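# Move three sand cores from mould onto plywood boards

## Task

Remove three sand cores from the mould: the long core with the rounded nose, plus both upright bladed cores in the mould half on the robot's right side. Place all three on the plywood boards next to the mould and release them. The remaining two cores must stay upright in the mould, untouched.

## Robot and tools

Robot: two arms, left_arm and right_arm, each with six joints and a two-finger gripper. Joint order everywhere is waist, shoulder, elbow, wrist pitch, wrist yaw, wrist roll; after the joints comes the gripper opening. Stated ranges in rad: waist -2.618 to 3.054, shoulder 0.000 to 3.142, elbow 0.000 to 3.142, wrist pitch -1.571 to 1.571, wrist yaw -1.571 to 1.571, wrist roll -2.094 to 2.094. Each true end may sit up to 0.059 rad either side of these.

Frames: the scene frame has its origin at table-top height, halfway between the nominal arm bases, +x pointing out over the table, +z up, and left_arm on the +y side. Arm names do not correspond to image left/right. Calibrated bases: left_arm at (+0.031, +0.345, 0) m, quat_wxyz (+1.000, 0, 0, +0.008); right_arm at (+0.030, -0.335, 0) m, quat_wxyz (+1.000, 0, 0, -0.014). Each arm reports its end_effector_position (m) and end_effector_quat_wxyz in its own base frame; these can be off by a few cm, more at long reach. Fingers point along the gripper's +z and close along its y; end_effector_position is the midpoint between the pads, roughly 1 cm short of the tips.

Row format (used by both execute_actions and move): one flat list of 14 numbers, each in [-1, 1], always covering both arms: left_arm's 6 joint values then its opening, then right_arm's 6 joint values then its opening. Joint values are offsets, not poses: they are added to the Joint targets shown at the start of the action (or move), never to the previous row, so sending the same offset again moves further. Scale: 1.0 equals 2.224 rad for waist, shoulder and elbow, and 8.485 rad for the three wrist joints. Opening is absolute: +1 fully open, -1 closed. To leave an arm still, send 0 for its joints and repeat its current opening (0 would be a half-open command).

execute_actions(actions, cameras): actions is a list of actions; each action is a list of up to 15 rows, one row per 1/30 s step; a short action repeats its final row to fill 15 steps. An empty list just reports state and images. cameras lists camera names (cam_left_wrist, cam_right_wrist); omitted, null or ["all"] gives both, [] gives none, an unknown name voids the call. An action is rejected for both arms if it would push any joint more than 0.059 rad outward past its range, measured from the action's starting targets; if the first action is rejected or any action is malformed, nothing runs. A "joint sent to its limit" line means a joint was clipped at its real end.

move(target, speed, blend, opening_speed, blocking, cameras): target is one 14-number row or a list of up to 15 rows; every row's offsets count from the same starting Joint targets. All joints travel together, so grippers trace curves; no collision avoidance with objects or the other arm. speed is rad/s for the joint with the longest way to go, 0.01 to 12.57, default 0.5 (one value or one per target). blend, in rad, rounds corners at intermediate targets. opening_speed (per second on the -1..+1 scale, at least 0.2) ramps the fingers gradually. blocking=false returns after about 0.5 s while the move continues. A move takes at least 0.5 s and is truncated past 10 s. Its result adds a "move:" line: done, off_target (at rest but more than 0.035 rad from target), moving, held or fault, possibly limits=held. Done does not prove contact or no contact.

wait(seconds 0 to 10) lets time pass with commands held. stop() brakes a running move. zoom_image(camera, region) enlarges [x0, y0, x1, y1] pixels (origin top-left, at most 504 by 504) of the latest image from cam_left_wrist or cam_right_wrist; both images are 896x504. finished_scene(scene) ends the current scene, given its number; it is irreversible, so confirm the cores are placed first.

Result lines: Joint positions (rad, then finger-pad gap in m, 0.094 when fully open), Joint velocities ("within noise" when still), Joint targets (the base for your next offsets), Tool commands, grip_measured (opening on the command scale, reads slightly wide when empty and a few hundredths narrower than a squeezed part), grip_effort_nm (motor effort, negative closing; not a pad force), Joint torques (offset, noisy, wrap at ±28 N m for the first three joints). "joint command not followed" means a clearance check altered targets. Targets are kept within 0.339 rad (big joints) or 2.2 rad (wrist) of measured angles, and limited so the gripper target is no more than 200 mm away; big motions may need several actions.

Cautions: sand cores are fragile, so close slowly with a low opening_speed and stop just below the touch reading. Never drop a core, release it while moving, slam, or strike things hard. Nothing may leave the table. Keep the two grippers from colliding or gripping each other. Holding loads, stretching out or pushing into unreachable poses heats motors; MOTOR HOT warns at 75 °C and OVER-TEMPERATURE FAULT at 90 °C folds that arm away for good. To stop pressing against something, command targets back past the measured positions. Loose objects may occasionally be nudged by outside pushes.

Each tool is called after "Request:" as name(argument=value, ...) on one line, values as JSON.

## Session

Request:
execute_actions(actions=[], cameras=[])

Scene clock: 0.00 s.
left_arm: end_effector_position=(+0.3493, -0.0518, +0.2095) grip_measured=+1.000 grip_effort_nm=n/a end_effector_quat_wxyz=(+0.534, -0.007, +0.815, -0.226) | right_arm: end_effector_position=(+0.3046, +0.0783, +0.1820) grip_measured=+1.000 grip_effort_nm=n/a end_effector_quat_wxyz=(+0.477, +0.034, +0.863, +0.162)
Joint positions: left_arm=[0.059 1.017 0.578 0.071 0.424 -0.25 0.094] | right_arm=[0.21 0.854 0.562 -0.224 -0.068 0.329 0.094]
Joint velocities: within noise
Joint torques (N m): no reading
Heat: left arm: 33 °C; right arm: 33 °C.
Joint targets: left_arm=[0.059 1.010 0.587 0.072 0.427 -0.248] | right_arm=[0.210 0.847 0.574 -0.220 -0.067 0.327]
Tool commands: left_gripper/opening=+1.0 right_gripper/opening=+1.0
No camera images: "cameras" was empty.

Request:
move(target=[-0.2064,0.2653,0.6353,-0.1263,-0.0503,0.0292,1,0.0854,0.3386,0.6412,-0.0919,0.0079,-0.0385,1], speed=1.2)

Request:
move(target=[0,0,0,-0.0649,0,0,1,0,0,0,-0.0648,0,0,1], speed=1.2)

Scene clock: 5.83 s.
left_arm: end_effector_position=(+0.3988, -0.1671, +0.3898) grip_measured=+1.000 grip_effort_nm=0.032 end_effector_quat_wxyz=(+0.454, +0.173, +0.869, -0.097) | right_arm: end_effector_position=(+0.4004, +0.1692, +0.3853) grip_measured=+1.000 grip_effort_nm=0.027 end_effector_quat_wxyz=(+0.451, -0.173, +0.871, +0.095)
Joint positions: left_arm=[-0.395 1.587 1.977 -0.995 0.009 -0.007 0.094] | right_arm=[0.395 1.592 1.969 -0.99 -0.007 0.007 0.094]
Joint velocities: within noise
Joint torques (N m): left_arm=[-0.31 -4.78 6.86 1.95 -0.06 0.02] | right_arm=[0.47 -5.08 7.79 1.28 0.05 -0.09]
Heat: left arm: 34 °C; right arm: 33 °C.
Joint targets: left_arm=[-0.400 1.600 2.001 -1.000 0.000 -0.001] | right_arm=[0.400 1.601 2.000 -1.000 0.000 0.000]
move: done

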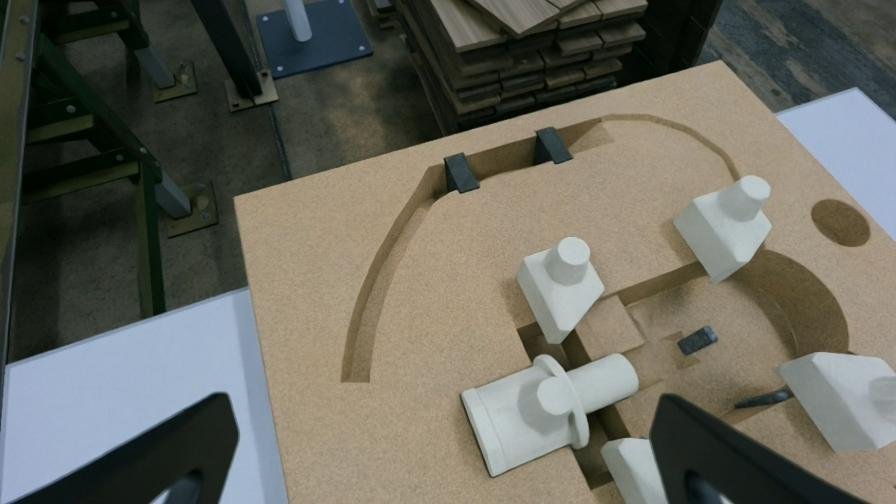

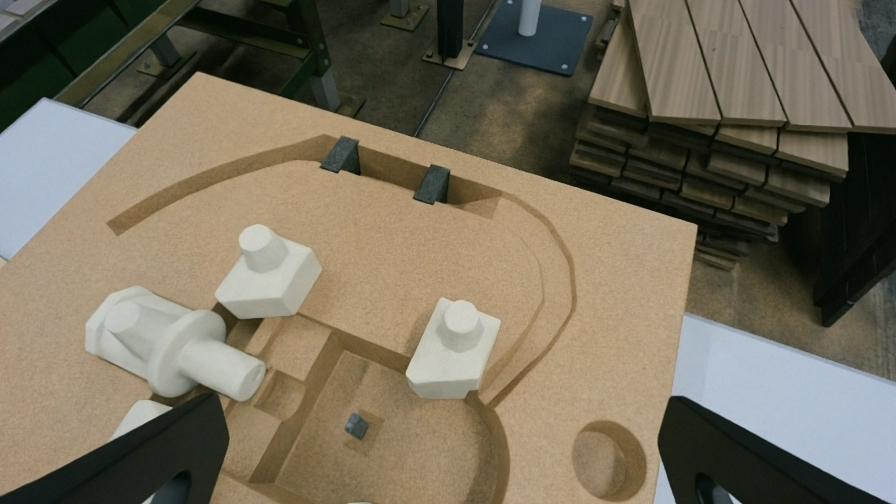

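Scene clock: 7.20 s.
left_arm: end_effector_position=(+0.3032, -0.1271, +0.3041) grip_measured=+1.000 grip_effort_nm=0.032 end_effector_quat_wxyz=(+0.203, +0.190, +0.960, -0.046) | right_arm: end_effector_position=(+0.3045, +0.1292, +0.3006) grip_measured=+1.000 grip_effort_nm=0.022 end_effector_quat_wxyz=(+0.200, -0.190, +0.960, +0.044)
Joint positions: left_arm=[-0.395 1.587 1.977 -1.543 0.009 -0.007 0.094] | right_arm=[0.395 1.592 1.969 -1.536 -0.007 0.006 0.094]
Joint velocities: within noise
Joint torques (N m): left_arm=[-0.31 -4.21 6.15 1.14 -0.09 0.01] | right_arm=[0.46 -4.51 7.2 0.62 0.06 -0.11]
Heat: left arm: 34 °C; right arm: 34 °C.
Joint targets: left_arm=[-0.400 1.600 2.001 -1.550 0.000 -0.001] | right_arm=[0.400 1.601 2.000 -1.549 0.000 0.000]
move: done

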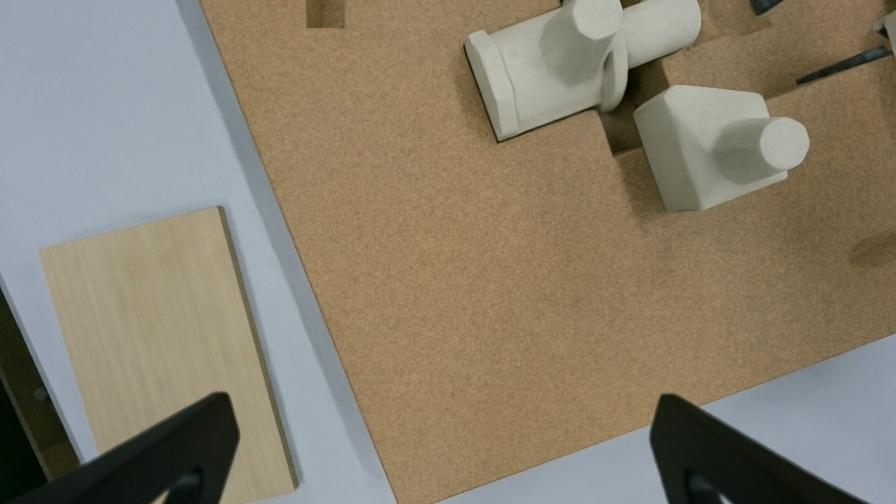

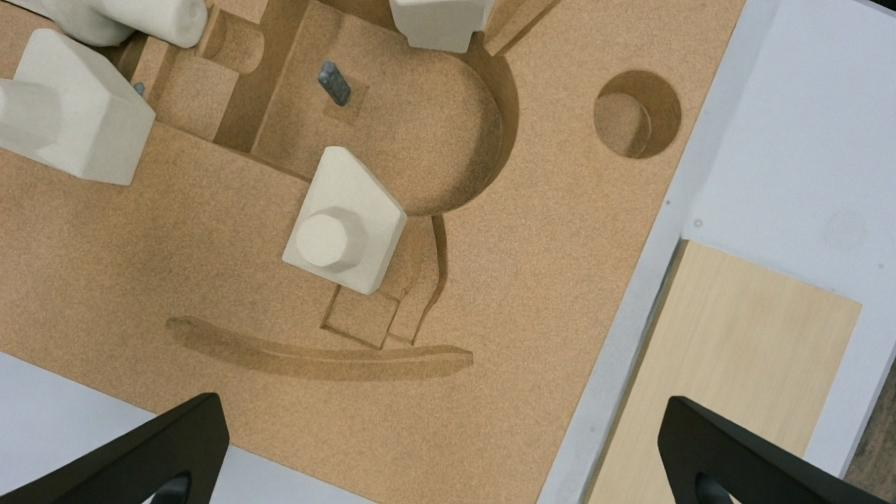

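Request:
move(target=[[-0.076,-0.0382,-0.3781,0.1485,0,0,1,0.0751,-0.3121,-0.6745,0.1902,0,0,1],[-0.076,0.0571,-0.3584,0.1676,0,0,1,0.0751,-0.1826,-0.6542,0.2193,0,0,1]], speed=[1.2,0.25])

Scene clock: 30.60 s.
left_arm: end_effector_position=(+0.4143, -0.2617, +0.1486) grip_measured=+1.000 grip_effort_nm=0.032 end_effector_quat_wxyz=(+0.409, +0.250, +0.869, -0.123) | right_arm: end_effector_position=(+0.3197, +0.2022, +0.1570) grip_measured=+1.000 grip_effort_nm=0.022 end_effector_quat_wxyz=(+0.527, -0.230, +0.804, +0.155)
Joint positions: left_arm=[-0.563 1.711 1.174 -0.152 0.007 -0.007 0.094] | right_arm=[0.559 1.192 0.508 0.275 -0.004 0.005 0.094]
Joint velocities: within noise
Joint torques (N m): left_arm=[-0.44 -6.49 8.03 2.2 -0.04 0.01] | right_arm=[0.62 -2.97 8.92 1.82 0.04 -0.09]
Heat: left arm: 36 °C; right arm: 34 °C.
Joint targets: left_arm=[-0.569 1.727 1.203 -0.128 0.000 -0.001] | right_arm=[0.567 1.195 0.545 0.311 0.000 0.000]
move: off_target (right_arm); right_arm: the elbow is farthest, 0.037 rad from its target

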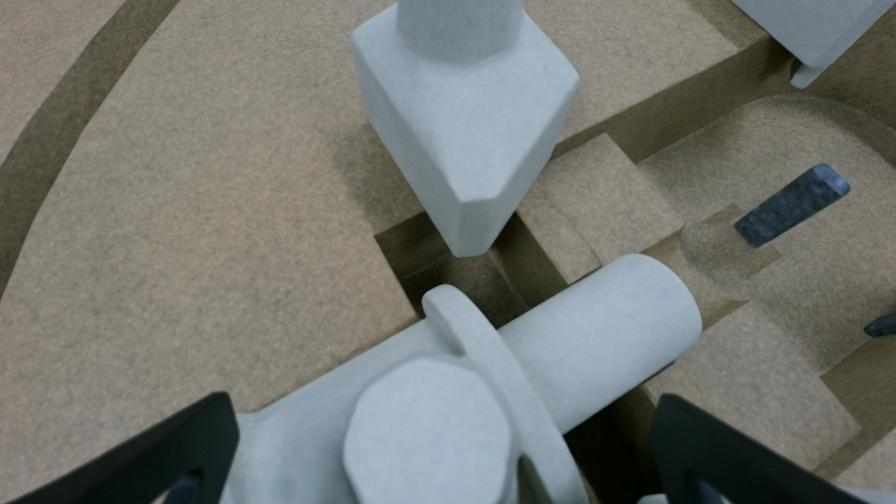

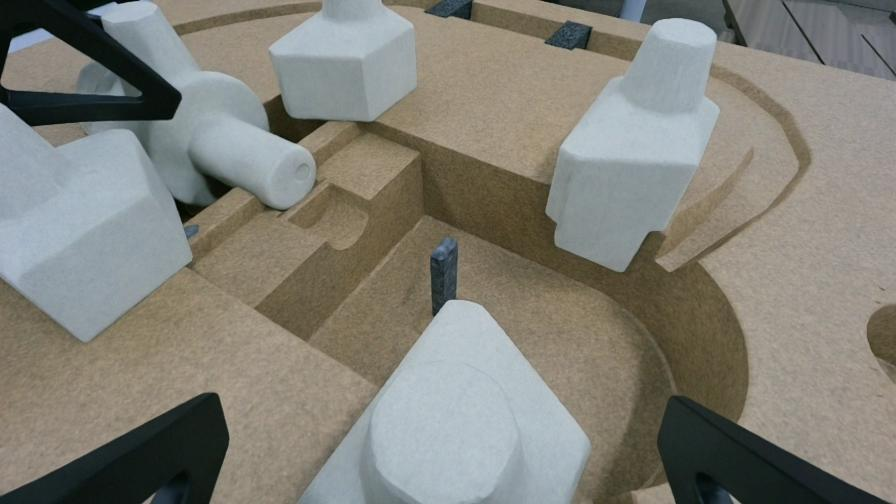

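Request:
move(target=[[0,0,0,0,0,0,-0.5,0,0,0,0,0,0,-0.55],[0,-0.045,0.0989,-0.013,0,0,-0.5,0,-0.0495,0.0877,-0.0236,0,0,-0.55],[0,-0.036,0.2608,-0.0507,0,0,-0.5,0,-0.0585,0.2113,-0.0554,0,0,-0.55]], speed=0.35, opening_speed=0.6, blend=[0,0.05,0])

Scene clock: 45.77 s.
left_arm: end_effector_position=(+0.4211, -0.2645, +0.2914) grip_measured=-0.225 grip_effort_nm=-0.999 end_effector_quat_wxyz=(+0.422, +0.247, +0.863, -0.123) | right_arm: end_effector_position=(+0.3220, +0.2035, +0.2821) grip_measured=-0.314 grip_effort_nm=-1.004 end_effector_quat_wxyz=(+0.532, -0.229, +0.800, +0.155)
Joint positions: left_arm=[-0.563 1.711 1.726 -0.674 0 -0.006 0.036] | right_arm=[0.559 1.101 0.955 -0.25 -0.003 0.004 0.032]
Joint velocities: within noise
Joint torques (N m): left_arm=[-0.46 -12.46 10.56 3.2 0.05 -0.01] | right_arm=[0.66 -5.89 11.21 2.34 0.02 -0.08]
Heat: left arm: 38 °C; right arm: 37 °C.
Joint targets: left_arm=[-0.569 1.647 1.783 -0.559 0.000 -0.001] | right_arm=[0.567 1.064 1.015 -0.159 0.000 0.000]
move: off_target (left_arm, right_arm); left_arm: the wrist pitch is farthest, 0.116 rad from its target; right_arm: the wrist pitch is farthest, 0.091 rad from its target

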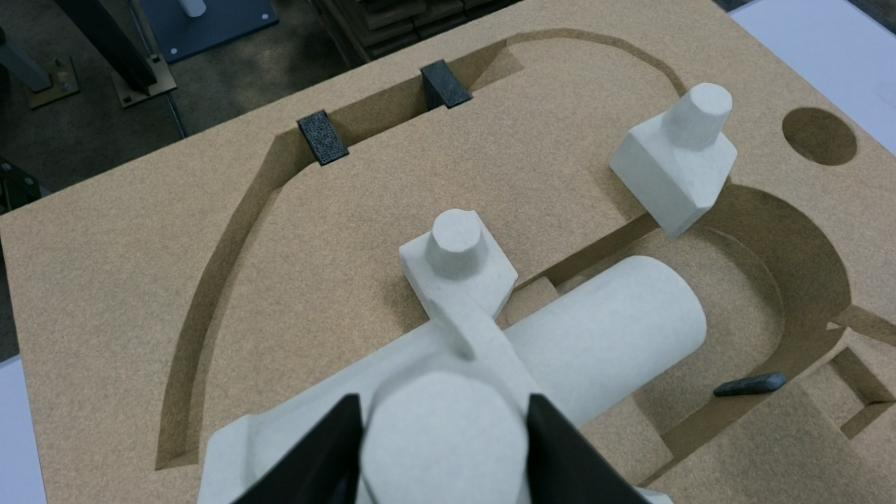

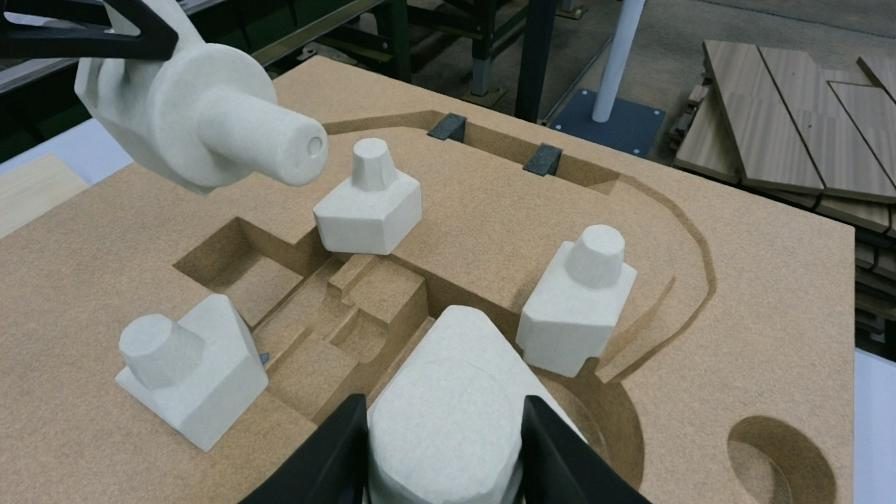

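Request:
move(target=[[0.4272,-0.2639,-0.3138,0.0093,0,0,-0.5,-0.3449,0.2455,0.3687,-0.105,0.0354,0,-0.55],[0.4272,-0.2572,-0.5004,0.057,0,0,-0.5,-0.2522,0.4658,0.38,-0.1333,0.1061,0,-0.55],[0.4272,-0.2415,-0.5319,0.0694,0,0,-0.5,-0.2522,0.5153,0.3282,-0.1192,0.1061,0,-0.55]], speed=[0.6,0.4,0.15], blend=[0.1,0.05,0])

Scene clock: 73.97 s.
left_arm: end_effector_position=(+0.3199, +0.1277, +0.1315) grip_measured=-0.225 grip_effort_nm=-0.994 end_effector_quat_wxyz=(+0.436, -0.170, +0.880, +0.083) | right_arm: end_effector_position=(+0.4113, -0.1289, +0.0802) grip_measured=-0.315 grip_effort_nm=-1.004 end_effector_quat_wxyz=(-0.030, -0.013, +0.916, -0.400)
Joint positions: left_arm=[0.375 1.124 0.583 -0.111 -0.004 -0.005 0.036] | right_arm=[0.002 2.216 1.743 -1.165 0.823 0.004 0.032]
Joint velocities: within noise
Joint torques (N m): left_arm=[0.55 -3.77 6.93 3.49 0.05 0] | right_arm=[0.32 -10.58 5.04 -0.06 1.1 -0.08]
Heat: left arm: 47 °C; right arm: 43 °C.
Joint targets: left_arm=[0.381 1.110 0.600 0.030 0.000 -0.001] | right_arm=[0.006 2.210 1.745 -1.170 0.900 0.000]
move: off_target (left_arm, right_arm); left_arm: the wrist pitch is farthest, 0.141 rad from its target; right_arm: the wrist yaw is farthest, 0.078 rad from its target

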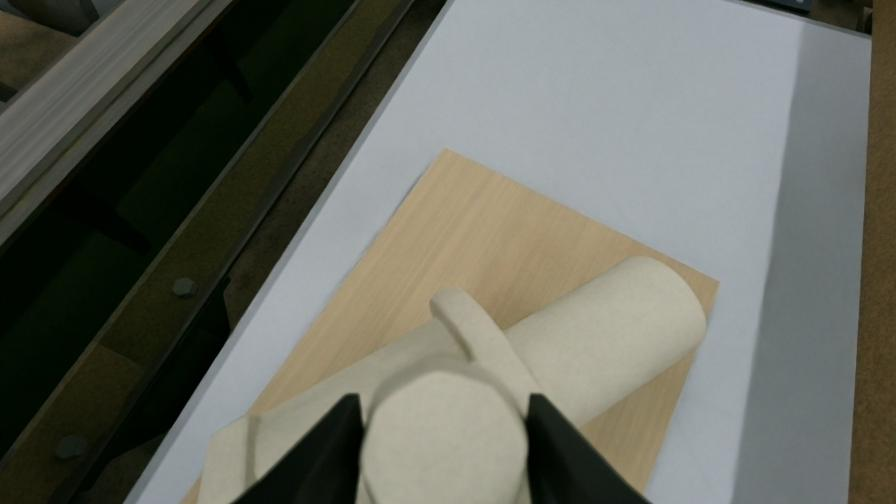

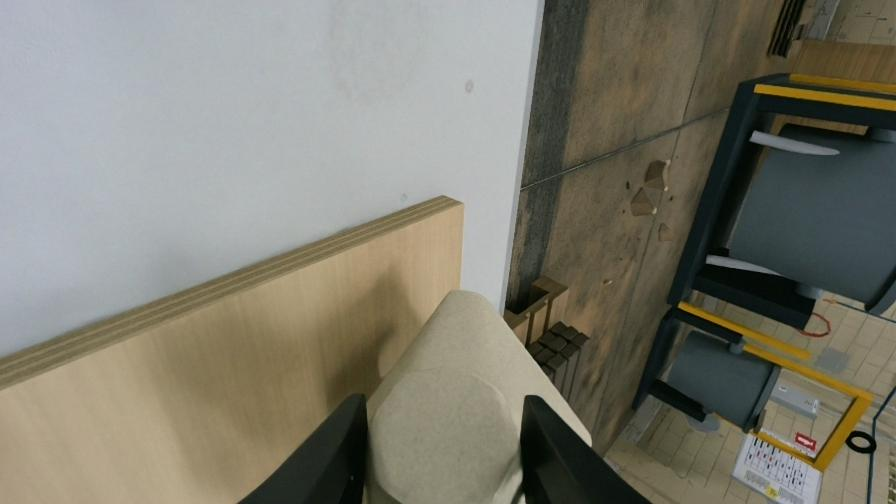

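Request:
move(target=[0,0.0135,-0.0337,0.0118,0,0,-0.5,0.0108,-0.001,-0.0652,0.0153,0.0059,0,-0.55], speed=0.12)

Scene clock: 81.93 s.
left_arm: end_effector_position=(+0.3207, +0.1281, +0.1163) grip_measured=-0.225 grip_effort_nm=-1.004 end_effector_quat_wxyz=(+0.445, -0.169, +0.875, +0.085) | right_arm: end_effector_position=(+0.4038, -0.1291, +0.0605) grip_measured=-0.315 grip_effort_nm=-0.999 end_effector_quat_wxyz=(-0.028, -0.028, +0.897, -0.441)
Joint positions: left_arm=[0.375 1.148 0.515 0.002 -0.004 -0.005 0.036] | right_arm=[0.027 2.216 1.61 -1.042 0.913 0.004 0.032]
Joint velocities: within noise
Joint torques (N m): left_arm=[0.5 -3.32 6.23 3.35 0.08 -0.03] | right_arm=[0.21 -10.54 4 0.06 0.73 -0.07]
Heat: left arm: 51 °C; right arm: 39 °C.
Joint targets: left_arm=[0.381 1.140 0.525 0.130 0.000 -0.001] | right_arm=[0.030 2.208 1.600 -1.041 0.950 0.000]
move: off_target (left_arm, right_arm); left_arm: the wrist pitch is farthest, 0.128 rad from its target; right_arm: the wrist yaw is farthest, 0.037 rad from its target

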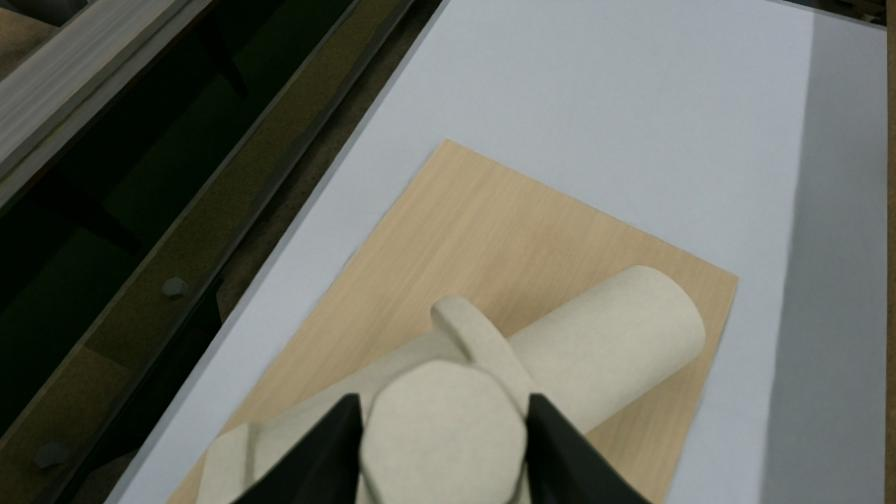

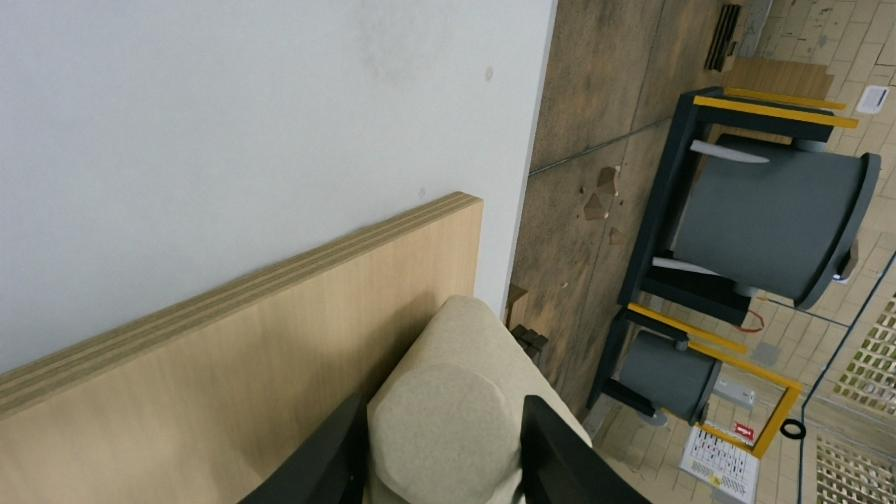

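Request:
move(target=[0,0.0065,-0.0247,0.0071,0,0,-0.5,0,0.008,-0.018,0.003,0,0,-0.55], speed=0.12)

Scene clock: 86.20 s.
left_arm: end_effector_position=(+0.3235, +0.1292, +0.1153) grip_measured=-0.226 grip_effort_nm=-1.004 end_effector_quat_wxyz=(+0.466, -0.167, +0.864, +0.089) | right_arm: end_effector_position=(+0.3991, -0.1326, +0.0568) grip_measured=-0.315 grip_effort_nm=-1.009 end_effector_quat_wxyz=(-0.033, -0.032, +0.889, -0.455)
Joint positions: left_arm=[0.375 1.153 0.47 0.102 -0.004 -0.005 0.036] | right_arm=[0.027 2.216 1.574 -1.017 0.945 0.001 0.032]
Joint velocities: within noise
Joint torques (N m): left_arm=[0.49 -2.65 5.39 2.98 0.07 -0.02] | right_arm=[0.2 -9.1 3.58 -0.02 0.42 -0.04]
Heat: left arm: 52 °C; right arm: 39 °C.
Joint targets: left_arm=[0.381 1.154 0.470 0.191 0.000 -0.001] | right_arm=[0.030 2.226 1.560 -1.015 0.950 0.000]
move: off_target (left_arm); left_arm: the wrist pitch is farthest, 0.089 rad from its target

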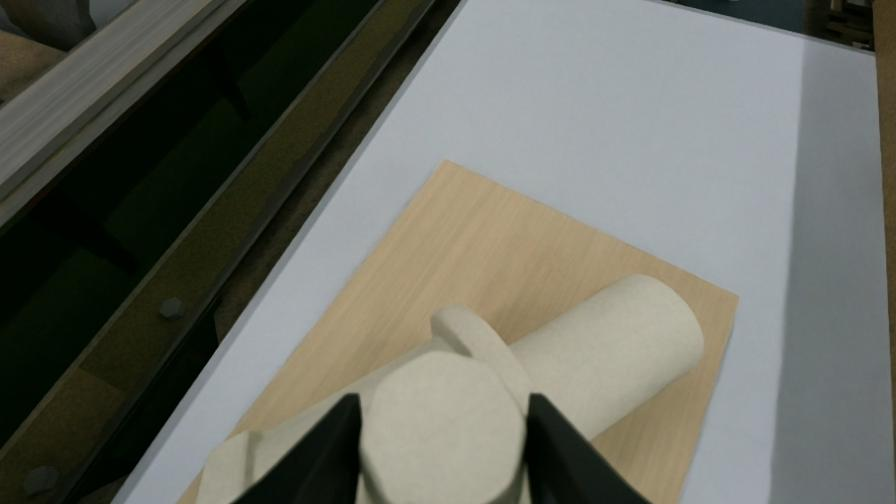

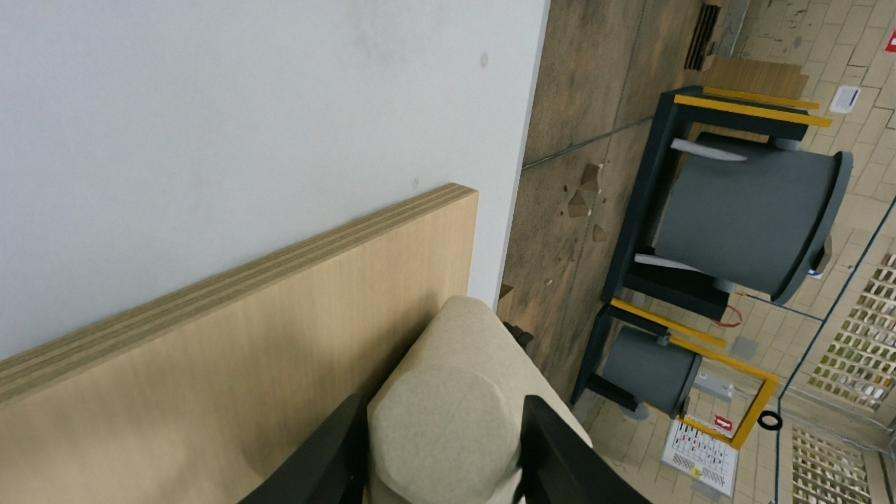

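Request:
move(target=[0,0.004,-0.018,0.001,0,0,-0.5,0,0.0135,-0.01,0.001,0.003,0,-0.55], speed=0.12)

Scene clock: 89.53 s.
left_arm: end_effector_position=(+0.3239, +0.1293, +0.1143) grip_measured=-0.226 grip_effort_nm=-0.999 end_effector_quat_wxyz=(+0.478, -0.166, +0.858, +0.091) | right_arm: end_effector_position=(+0.3948, -0.1360, +0.0519) grip_measured=-0.315 grip_effort_nm=-1.004 end_effector_quat_wxyz=(-0.046, -0.043, +0.878, -0.475)
Joint positions: left_arm=[0.375 1.153 0.44 0.159 -0.004 -0.005 0.036] | right_arm=[0.03 2.235 1.554 -1.01 0.989 -0.003 0.032]
Joint velocities: within noise
Joint torques (N m): left_arm=[0.49 -1.91 4.55 2.48 0.07 -0.03] | right_arm=[-0.02 -8.25 3.3 -0.03 0.27 0]
Heat: left arm: 51 °C; right arm: 39 °C.
Joint targets: left_arm=[0.381 1.163 0.430 0.199 0.000 -0.001] | right_arm=[0.030 2.256 1.538 -1.006 0.976 0.000]
move: off_target (left_arm); left_arm: the wrist pitch is farthest, 0.041 rad from its target

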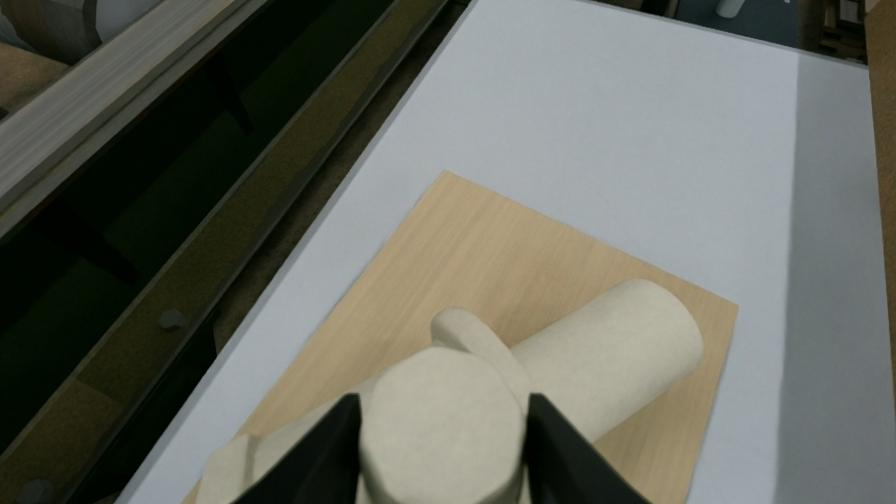

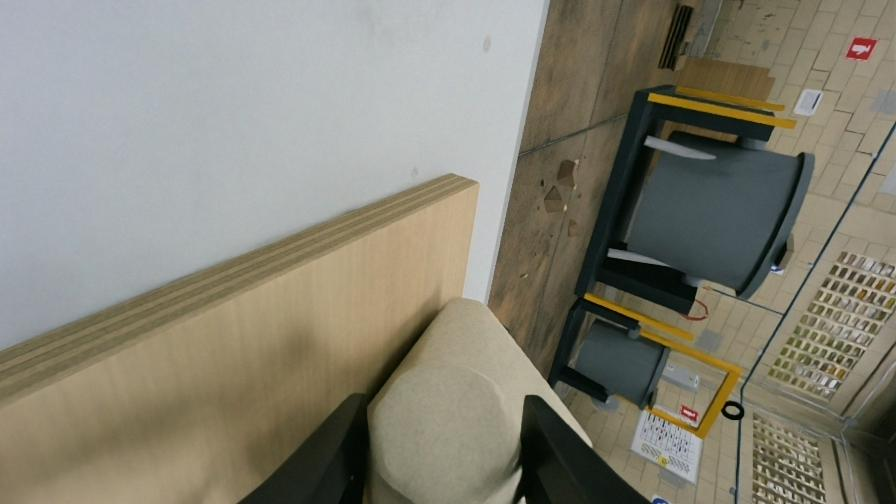

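Request:
move(target=[[0,0,0,0,0,0,0.3,0,0,0,0,0,0,-0.1],[0,-0.06,0,0,0,0,0.3,0.063,-0.063,0,0,0,0,-0.1],[0,-0.16,0.05,0,0,0,0.3,0.1,-0.17,0,0,0,0,-0.1]], speed=[0.3,0.3,0.6], opening_speed=0.3, blend=[0,0.05,0])

Scene clock: 98.03 s.
left_arm: end_effector_position=(+0.3136, +0.1253, +0.2744) grip_measured=+0.298 grip_effort_nm=0.129 end_effector_quat_wxyz=(+0.661, -0.141, +0.727, +0.125) | right_arm: end_effector_position=(+0.4132, -0.0442, +0.1731) grip_measured=-0.103 grip_effort_nm=0.173 end_effector_quat_wxyz=(+0.149, -0.063, +0.880, -0.447)
Joint positions: left_arm=[0.375 0.812 0.525 0.191 -0.004 -0.006 0.061] | right_arm=[0.252 1.892 1.54 -1.011 0.967 -0.001 0.042]
Joint velocities: within noise
Joint torques (N m): left_arm=[0.47 -1.26 7.39 2.33 0.06 0.01] | right_arm=[0.17 -9.31 5.09 0.43 0.42 -0.03]
Heat: left arm: 49 °C; right arm: 40 °C.
Joint targets: left_arm=[0.381 0.807 0.542 0.199 0.000 -0.001] | right_arm=[0.253 1.878 1.538 -1.007 0.976 0.000]
move: done

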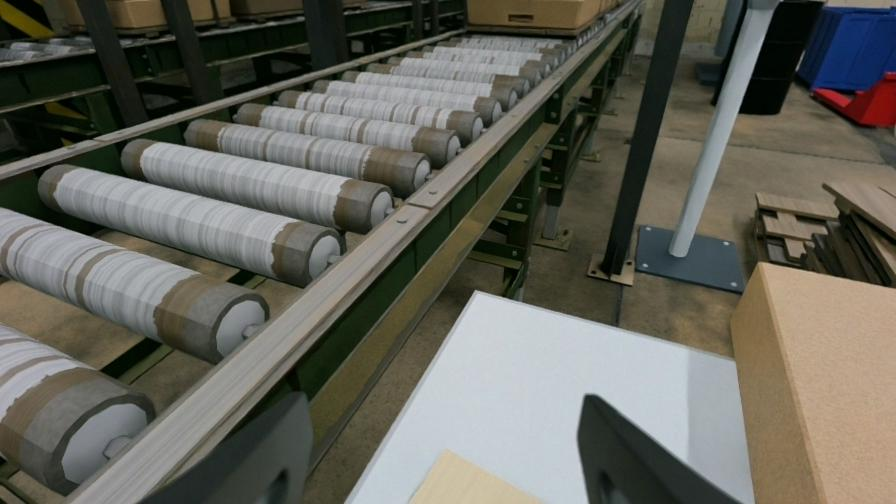

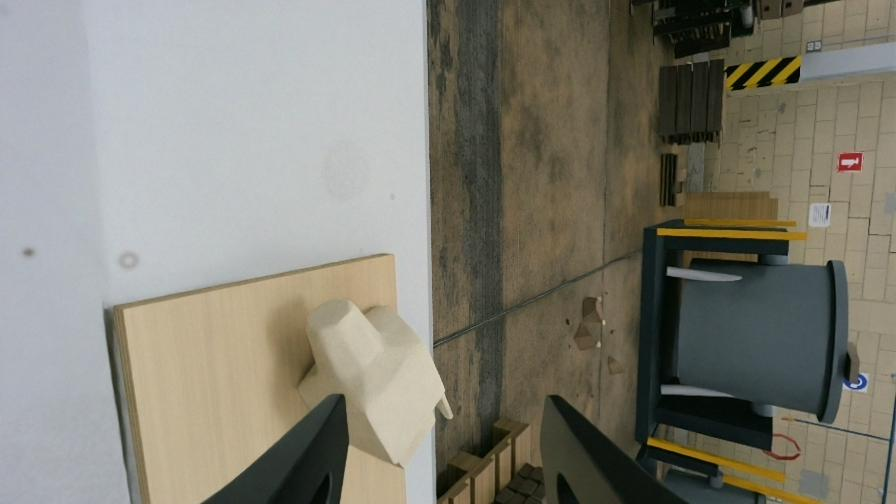

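Request:
move(target=[[0,0.1767,0.4308,-0.1767,0,0,0.3,0.0594,-0.1205,-0.2284,0.1428,-0.115,0,1],[0,0.1767,0.4308,-0.1767,0,0,0.3,0.0594,-0.0193,-0.1664,0.1543,-0.115,0,1]], speed=[0.9,0.25])

Scene clock: 110.67 s.
left_arm: end_effector_position=(+0.2532, +0.1015, +0.2790) grip_measured=+0.298 grip_effort_nm=0.120 end_effector_quat_wxyz=(+0.270, -0.183, +0.944, +0.052) | right_arm: end_effector_position=(+0.5017, +0.1991, +0.1608) grip_measured=+0.997 grip_effort_nm=0.173 end_effector_quat_wxyz=(+0.533, -0.156, +0.826, +0.098)
Joint positions: left_arm=[0.375 1.193 1.475 -1.295 -0.004 -0.006 0.061] | right_arm=[0.379 1.826 1.133 0.267 0.01 -0.001 0.094]
Joint velocities: within noise
Joint torques (N m): left_arm=[0.51 -1.92 6.75 1.41 0.08 0.02] | right_arm=[0.44 -7.61 8.73 1.82 -0.11 -0.03]
Heat: left arm: 46 °C; right arm: 42 °C.
Joint targets: left_arm=[0.381 1.200 1.500 -1.300 0.000 -0.001] | right_arm=[0.385 1.835 1.168 0.303 0.000 0.000]
move: done

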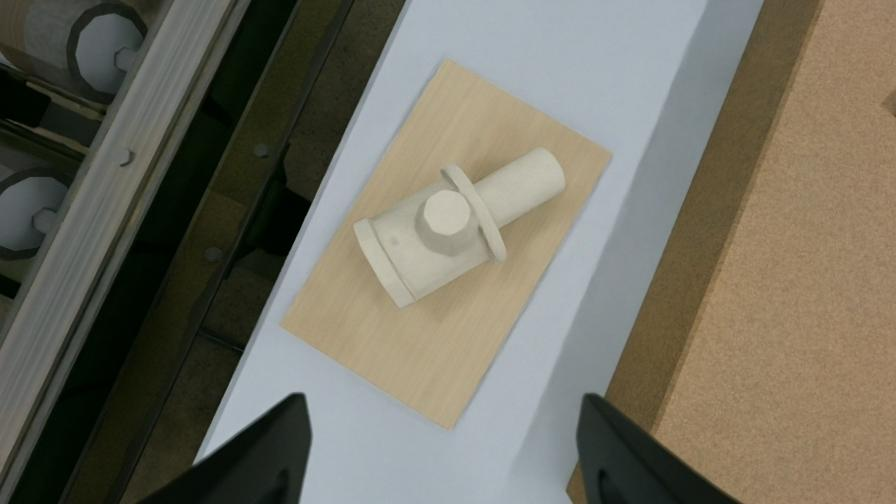

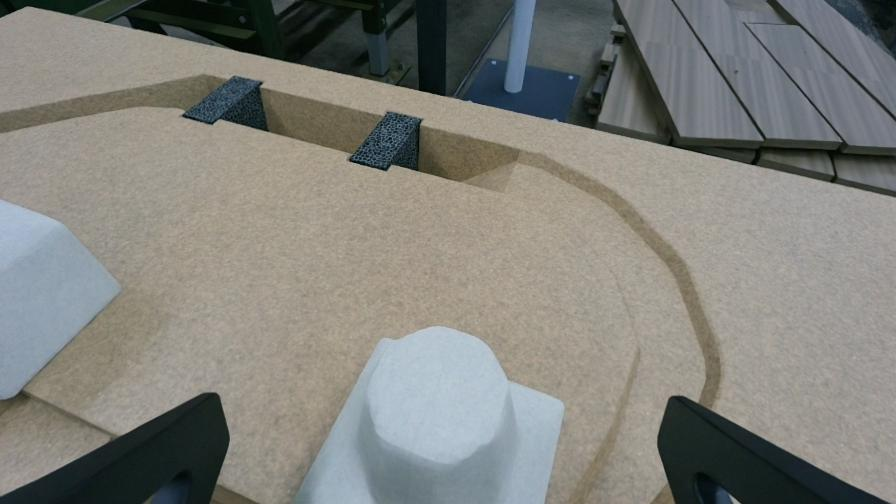

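Request:
move(target=[[0,0,0,0,0,0,0.3,0,0,0,0,0,0,-0.55],[0,0,0,0,0,0,0.3,0,-0.0432,0.0715,-0.017,0,0,-0.55],[0,0,0,0,0,0,0.3,0,-0.0585,0.1709,-0.0471,0,0,-0.55]], speed=0.35, opening_speed=0.6, blend=[0,0.05,0])

Scene clock: 142.23 s.
left_arm: end_effector_position=(+0.2532, +0.1015, +0.2790) grip_measured=+0.298 grip_effort_nm=0.115 end_effector_quat_wxyz=(+0.270, -0.183, +0.944, +0.052) | right_arm: end_effector_position=(+0.5083, +0.2028, +0.2679) grip_measured=-0.322 grip_effort_nm=-1.004 end_effector_quat_wxyz=(+0.530, -0.158, +0.827, +0.099)
Joint positions: left_arm=[0.375 1.193 1.475 -1.295 -0.004 -0.006 0.061] | right_arm=[0.379 1.759 1.494 -0.166 0.005 -0.001 0.032]
Joint velocities: within noise
Joint torques (N m): left_arm=[0.54 -1.95 6.69 1.4 0.07 -0.01] | right_arm=[0.44 -12.63 10.74 2.13 -0.06 -0.03]
Heat: left arm: 41 °C; right arm: 42 °C.
Joint targets: left_arm=[0.381 1.200 1.500 -1.300 0.000 -0.001] | right_arm=[0.385 1.705 1.548 -0.097 0.000 0.000]
move: off_target (right_arm); right_arm: the wrist pitch is farthest, 0.070 rad from its target

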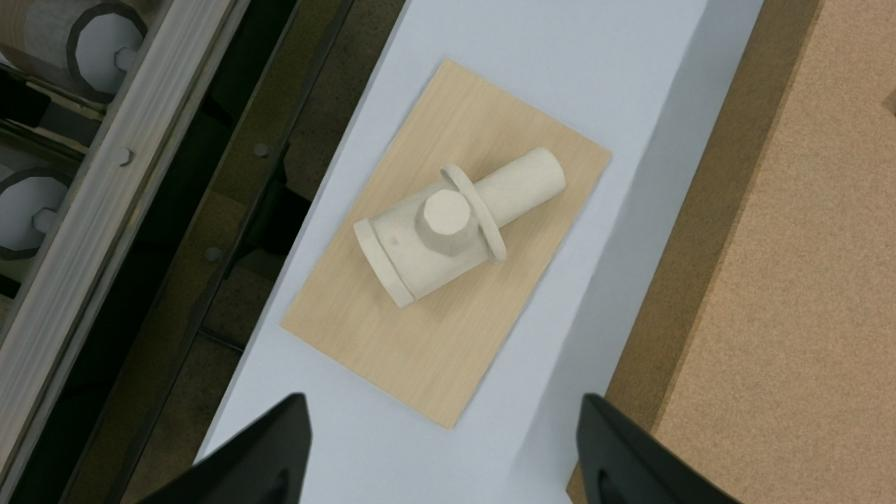

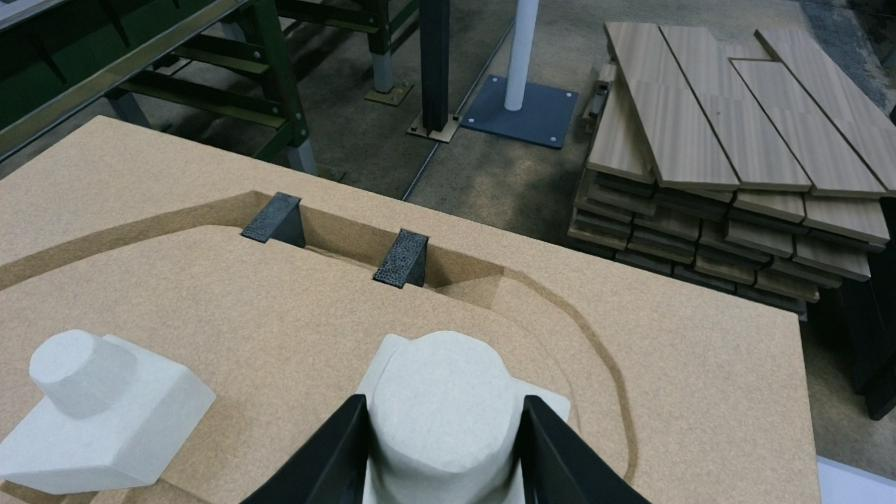

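Request:
move(target=[[0,0,0,0,0,0,0.3,-0.3979,-0.1192,0.0481,-0.1135,-0.0177,-0.0177,-0.55],[0,0,0,0,0,0,0.3,-0.4676,0,-0.0171,-0.1547,-0.0424,-0.0372,-0.55],[0,0,0,0,0,0,0.3,-0.4676,0.0202,-0.1183,-0.127,-0.0424,-0.0372,-0.55]], speed=[0.6,0.4,0.15], blend=[0.1,0.05,0])

Scene clock: 151.50 s.
left_arm: end_effector_position=(+0.2532, +0.1015, +0.2790) grip_measured=+0.298 grip_effort_nm=0.120 end_effector_quat_wxyz=(+0.270, -0.183, +0.944, +0.052) | right_arm: end_effector_position=(+0.2720, -0.1332, +0.0844) grip_measured=-0.326 grip_effort_nm=-1.004 end_effector_quat_wxyz=(+0.047, +0.172, +0.971, +0.160)
Joint positions: left_arm=[0.375 1.193 1.475 -1.295 -0.004 -0.006 0.061] | right_arm=[-0.65 1.75 1.287 -1.174 -0.329 -0.31 0.032]
Joint velocities: within noise
Joint torques (N m): left_arm=[0.54 -1.88 6.76 1.39 0.09 0] | right_arm=[-0.49 -6.61 4.79 0.01 -0.46 -0.1]
Heat: left arm: 40 °C; right arm: 44 °C.
Joint targets: left_arm=[0.381 1.200 1.500 -1.300 0.000 -0.001] | right_arm=[-0.656 1.750 1.285 -1.175 -0.360 -0.315]
move: done

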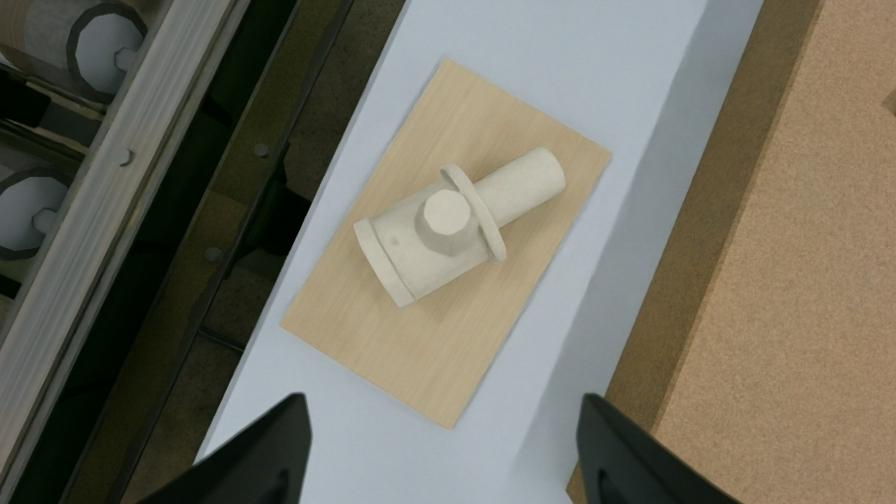

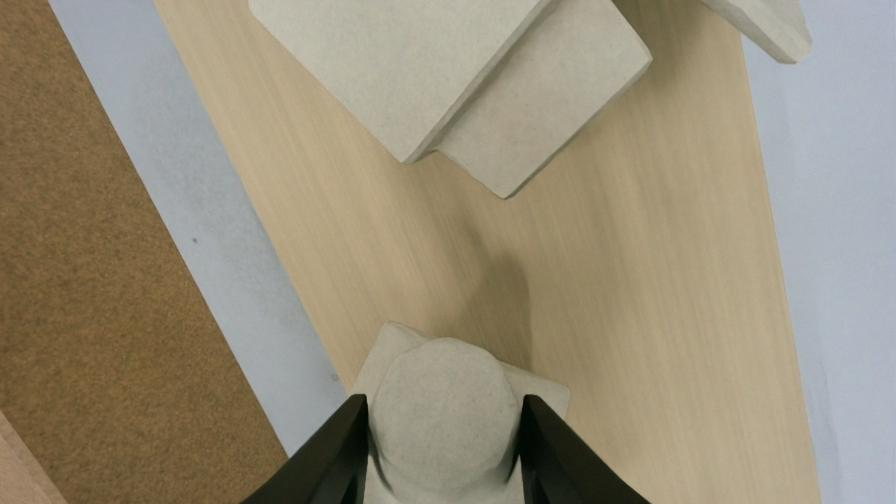

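Request:
move(target=[0,0,0,0,0,0,0.3,0,0.013,-0.0306,0.0115,0,0,-0.55], speed=0.12, cameras=["cam_right_wrist"])

Scene clock: 156.07 s.
left_arm: end_effector_position=(+0.2532, +0.1015, +0.2790) grip_measured=+0.298 grip_effort_nm=0.120 end_effector_quat_wxyz=(+0.270, -0.183, +0.944, +0.052) | right_arm: end_effector_position=(+0.2782, -0.1324, +0.0680) grip_measured=-0.326 grip_effort_nm=-1.004 end_effector_quat_wxyz=(+0.062, +0.170, +0.969, +0.167)
Joint positions: left_arm=[0.375 1.193 1.475 -1.295 -0.004 -0.006 0.061] | right_arm=[-0.65 1.765 1.233 -1.084 -0.355 -0.31 0.032]
Joint velocities: within noise
Joint torques (N m): left_arm=[0.51 -1.88 6.68 1.41 0.06 0] | right_arm=[-0.5 -5.68 3.66 0.1 -0.22 -0.09]
Heat: left arm: 40 °C; right arm: 42 °C.
Joint targets: left_arm=[0.381 1.200 1.500 -1.300 0.000 -0.001] | right_arm=[-0.656 1.779 1.217 -1.077 -0.360 -0.315]
move: done
Images, in order (width x height): cam_right_wrist 896x504.

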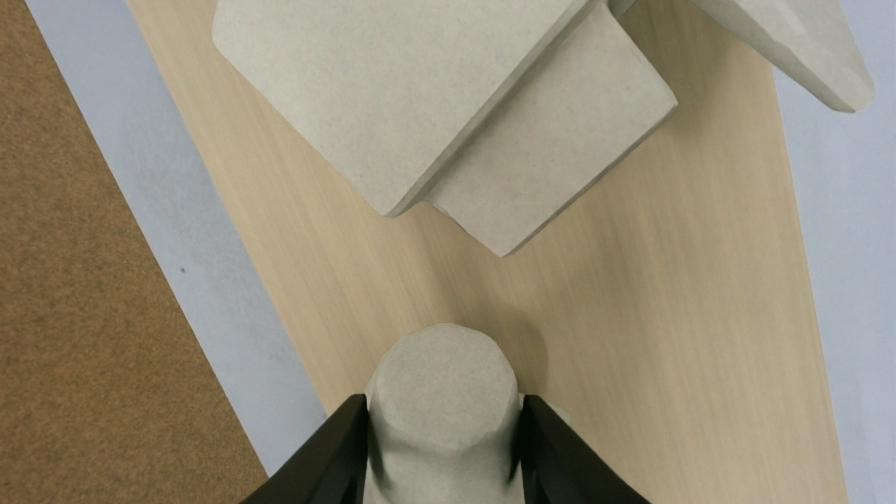

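Request:
move(target=[0,0,0,0,0,0,0.3,0,0.011,-0.018,0.006,0,0,-0.55], speed=0.12, cameras=["cam_right_wrist"])

Scene clock: 159.20 s.
left_arm: end_effector_position=(+0.2532, +0.1015, +0.2790) grip_measured=+0.298 grip_effort_nm=0.125 end_effector_quat_wxyz=(+0.270, -0.183, +0.944, +0.052) | right_arm: end_effector_position=(+0.2830, -0.1315, +0.0557) grip_measured=-0.326 grip_effort_nm=-1.004 end_effector_quat_wxyz=(+0.071, +0.171, +0.967, +0.174)
Joint positions: left_arm=[0.375 1.193 1.475 -1.295 -0.004 -0.006 0.061] | right_arm=[-0.65 1.784 1.199 -1.021 -0.377 -0.308 0.032]
Joint velocities: within noise
Joint torques (N m): left_arm=[0.58 -1.92 6.8 1.39 0.06 0] | right_arm=[-0.49 -5.34 3.14 0.01 -0.02 -0.13]
Heat: left arm: 40 °C; right arm: 42 °C.
Joint targets: left_arm=[0.381 1.200 1.500 -1.300 0.000 -0.001] | right_arm=[-0.656 1.803 1.177 -1.026 -0.360 -0.316]
move: done
Images, in order (width x height): cam_right_wrist 896x504.

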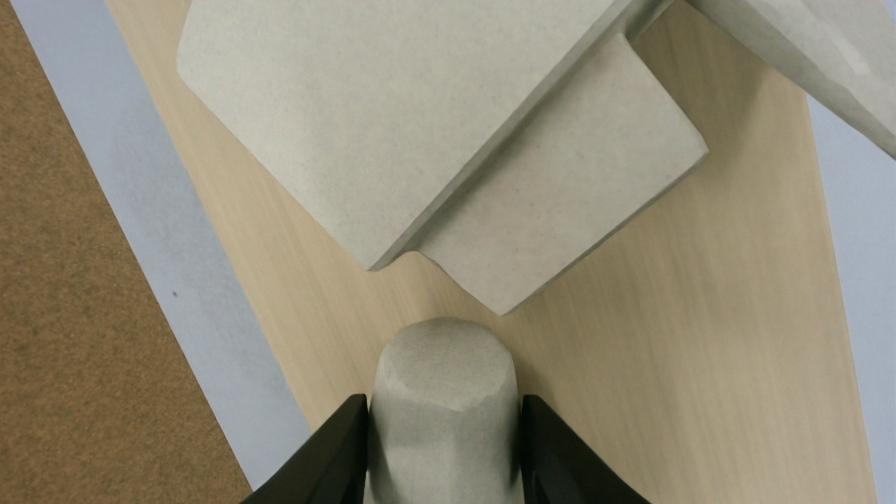

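Request:
move(target=[[0,0,0,0,0,0,0.3,0,0.0067,-0.0112,0.0024,0,0,-0.55],[0,0,0,0,0,0,0.3,0,0.0067,-0.0112,0.0024,0,0,-0.05],[0,0,0,0,0,0,0.3,0,-0.06,-0.0112,0.0024,0,0,-0.05],[0,0,0,0,0,0,0.3,0,-0.24,0.09,0.0024,0,0,-0.05]], speed=[0.12,0.3,0.25,0.6], opening_speed=0.3, blend=[0,0,0.05,0], cameras=["cam_right_wrist"])

Scene clock: 169.17 s.
left_arm: end_effector_position=(+0.2532, +0.1015, +0.2790) grip_measured=+0.298 grip_effort_nm=0.120 end_effector_quat_wxyz=(+0.270, -0.183, +0.944, +0.052) | right_arm: end_effector_position=(+0.2971, -0.1472, +0.2642) grip_measured=-0.053 grip_effort_nm=0.173 end_effector_quat_wxyz=(+0.359, +0.104, +0.928, +0.002)
Joint positions: left_arm=[0.375 1.193 1.475 -1.295 -0.004 -0.006 0.061] | right_arm=[-0.652 1.27 1.359 -1.002 -0.356 -0.307 0.044]
Joint velocities: within noise
Joint torques (N m): left_arm=[0.43 -1.88 6.68 1.39 0.07 0.01] | right_arm=[-0.35 -3.6 7.04 1.01 -0.18 -0.13]
Heat: left arm: 39 °C; right arm: 39 °C.
Joint targets: left_arm=[0.381 1.200 1.500 -1.300 0.000 -0.001] | right_arm=[-0.656 1.269 1.377 -1.006 -0.360 -0.315]
move: done; target 2's new numbers were sent with right_arm's elbow 0.036 rad from that target
Images, in order (width x height): cam_right_wrist 896x504.

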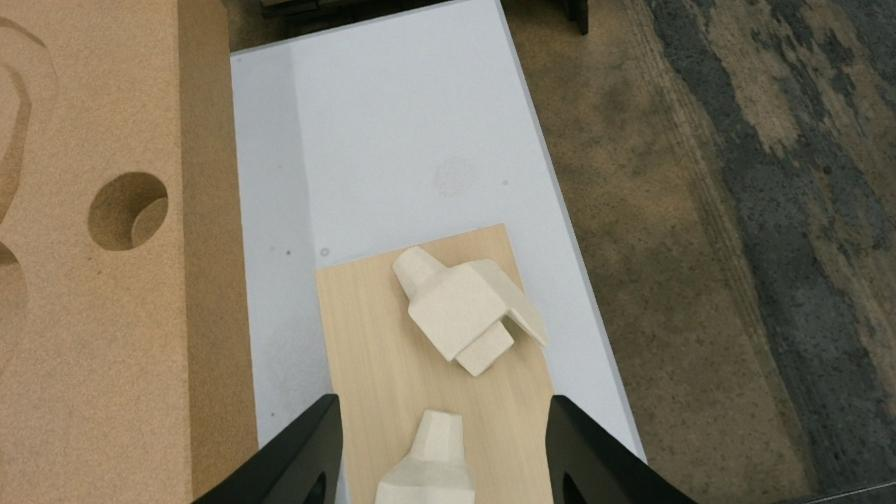

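Request:
move(target=[0,0,0,0,0,0,0.3,0,0,0.05,-0.06,0,0,-0.05], speed=0.8, cameras=["cam_right_wrist"])

Scene clock: 172.83 s.
left_arm: end_effector_position=(+0.2532, +0.1015, +0.2790) grip_measured=+0.298 grip_effort_nm=0.120 end_effector_quat_wxyz=(+0.270, -0.183, +0.944, +0.052) | right_arm: end_effector_position=(+0.2224, -0.0902, +0.2459) grip_measured=-0.053 grip_effort_nm=0.178 end_effector_quat_wxyz=(+0.193, +0.145, +0.966, +0.098)
Joint positions: left_arm=[0.375 1.193 1.475 -1.295 -0.004 -0.006 0.061] | right_arm=[-0.652 1.27 1.458 -1.501 -0.356 -0.307 0.044]
Joint velocities: within noise
Joint torques (N m): left_arm=[0.51 -1.88 6.69 1.38 0.06 0.01] | right_arm=[-0.34 -2.89 7.39 0.38 -0.2 -0.12]
Heat: left arm: 39 °C; right arm: 38 °C.
Joint targets: left_arm=[0.381 1.200 1.500 -1.300 0.000 -0.001] | right_arm=[-0.656 1.269 1.488 -1.515 -0.360 -0.315]
move: done
Images, in order (width x height): cam_right_wrist 896x504.

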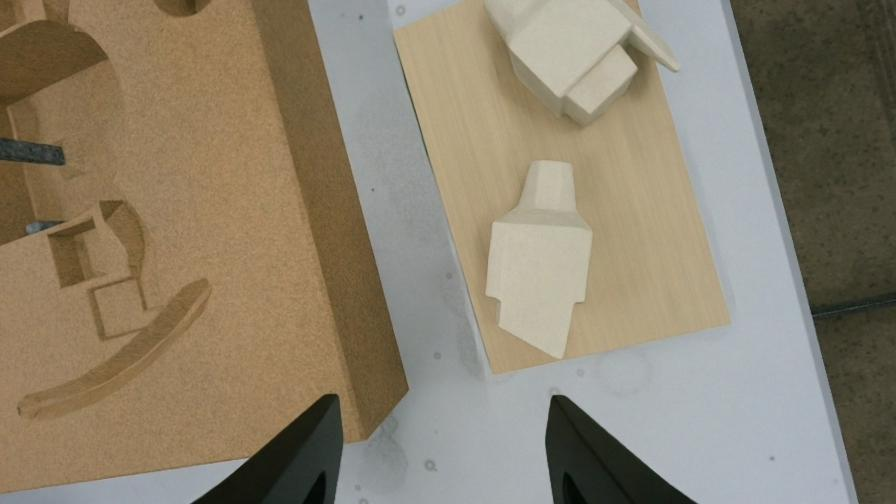

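All three cores are lying on the boards and both grippers have let go.

Request:
finished_scene(scene=2)

The scene is finished: the task was done.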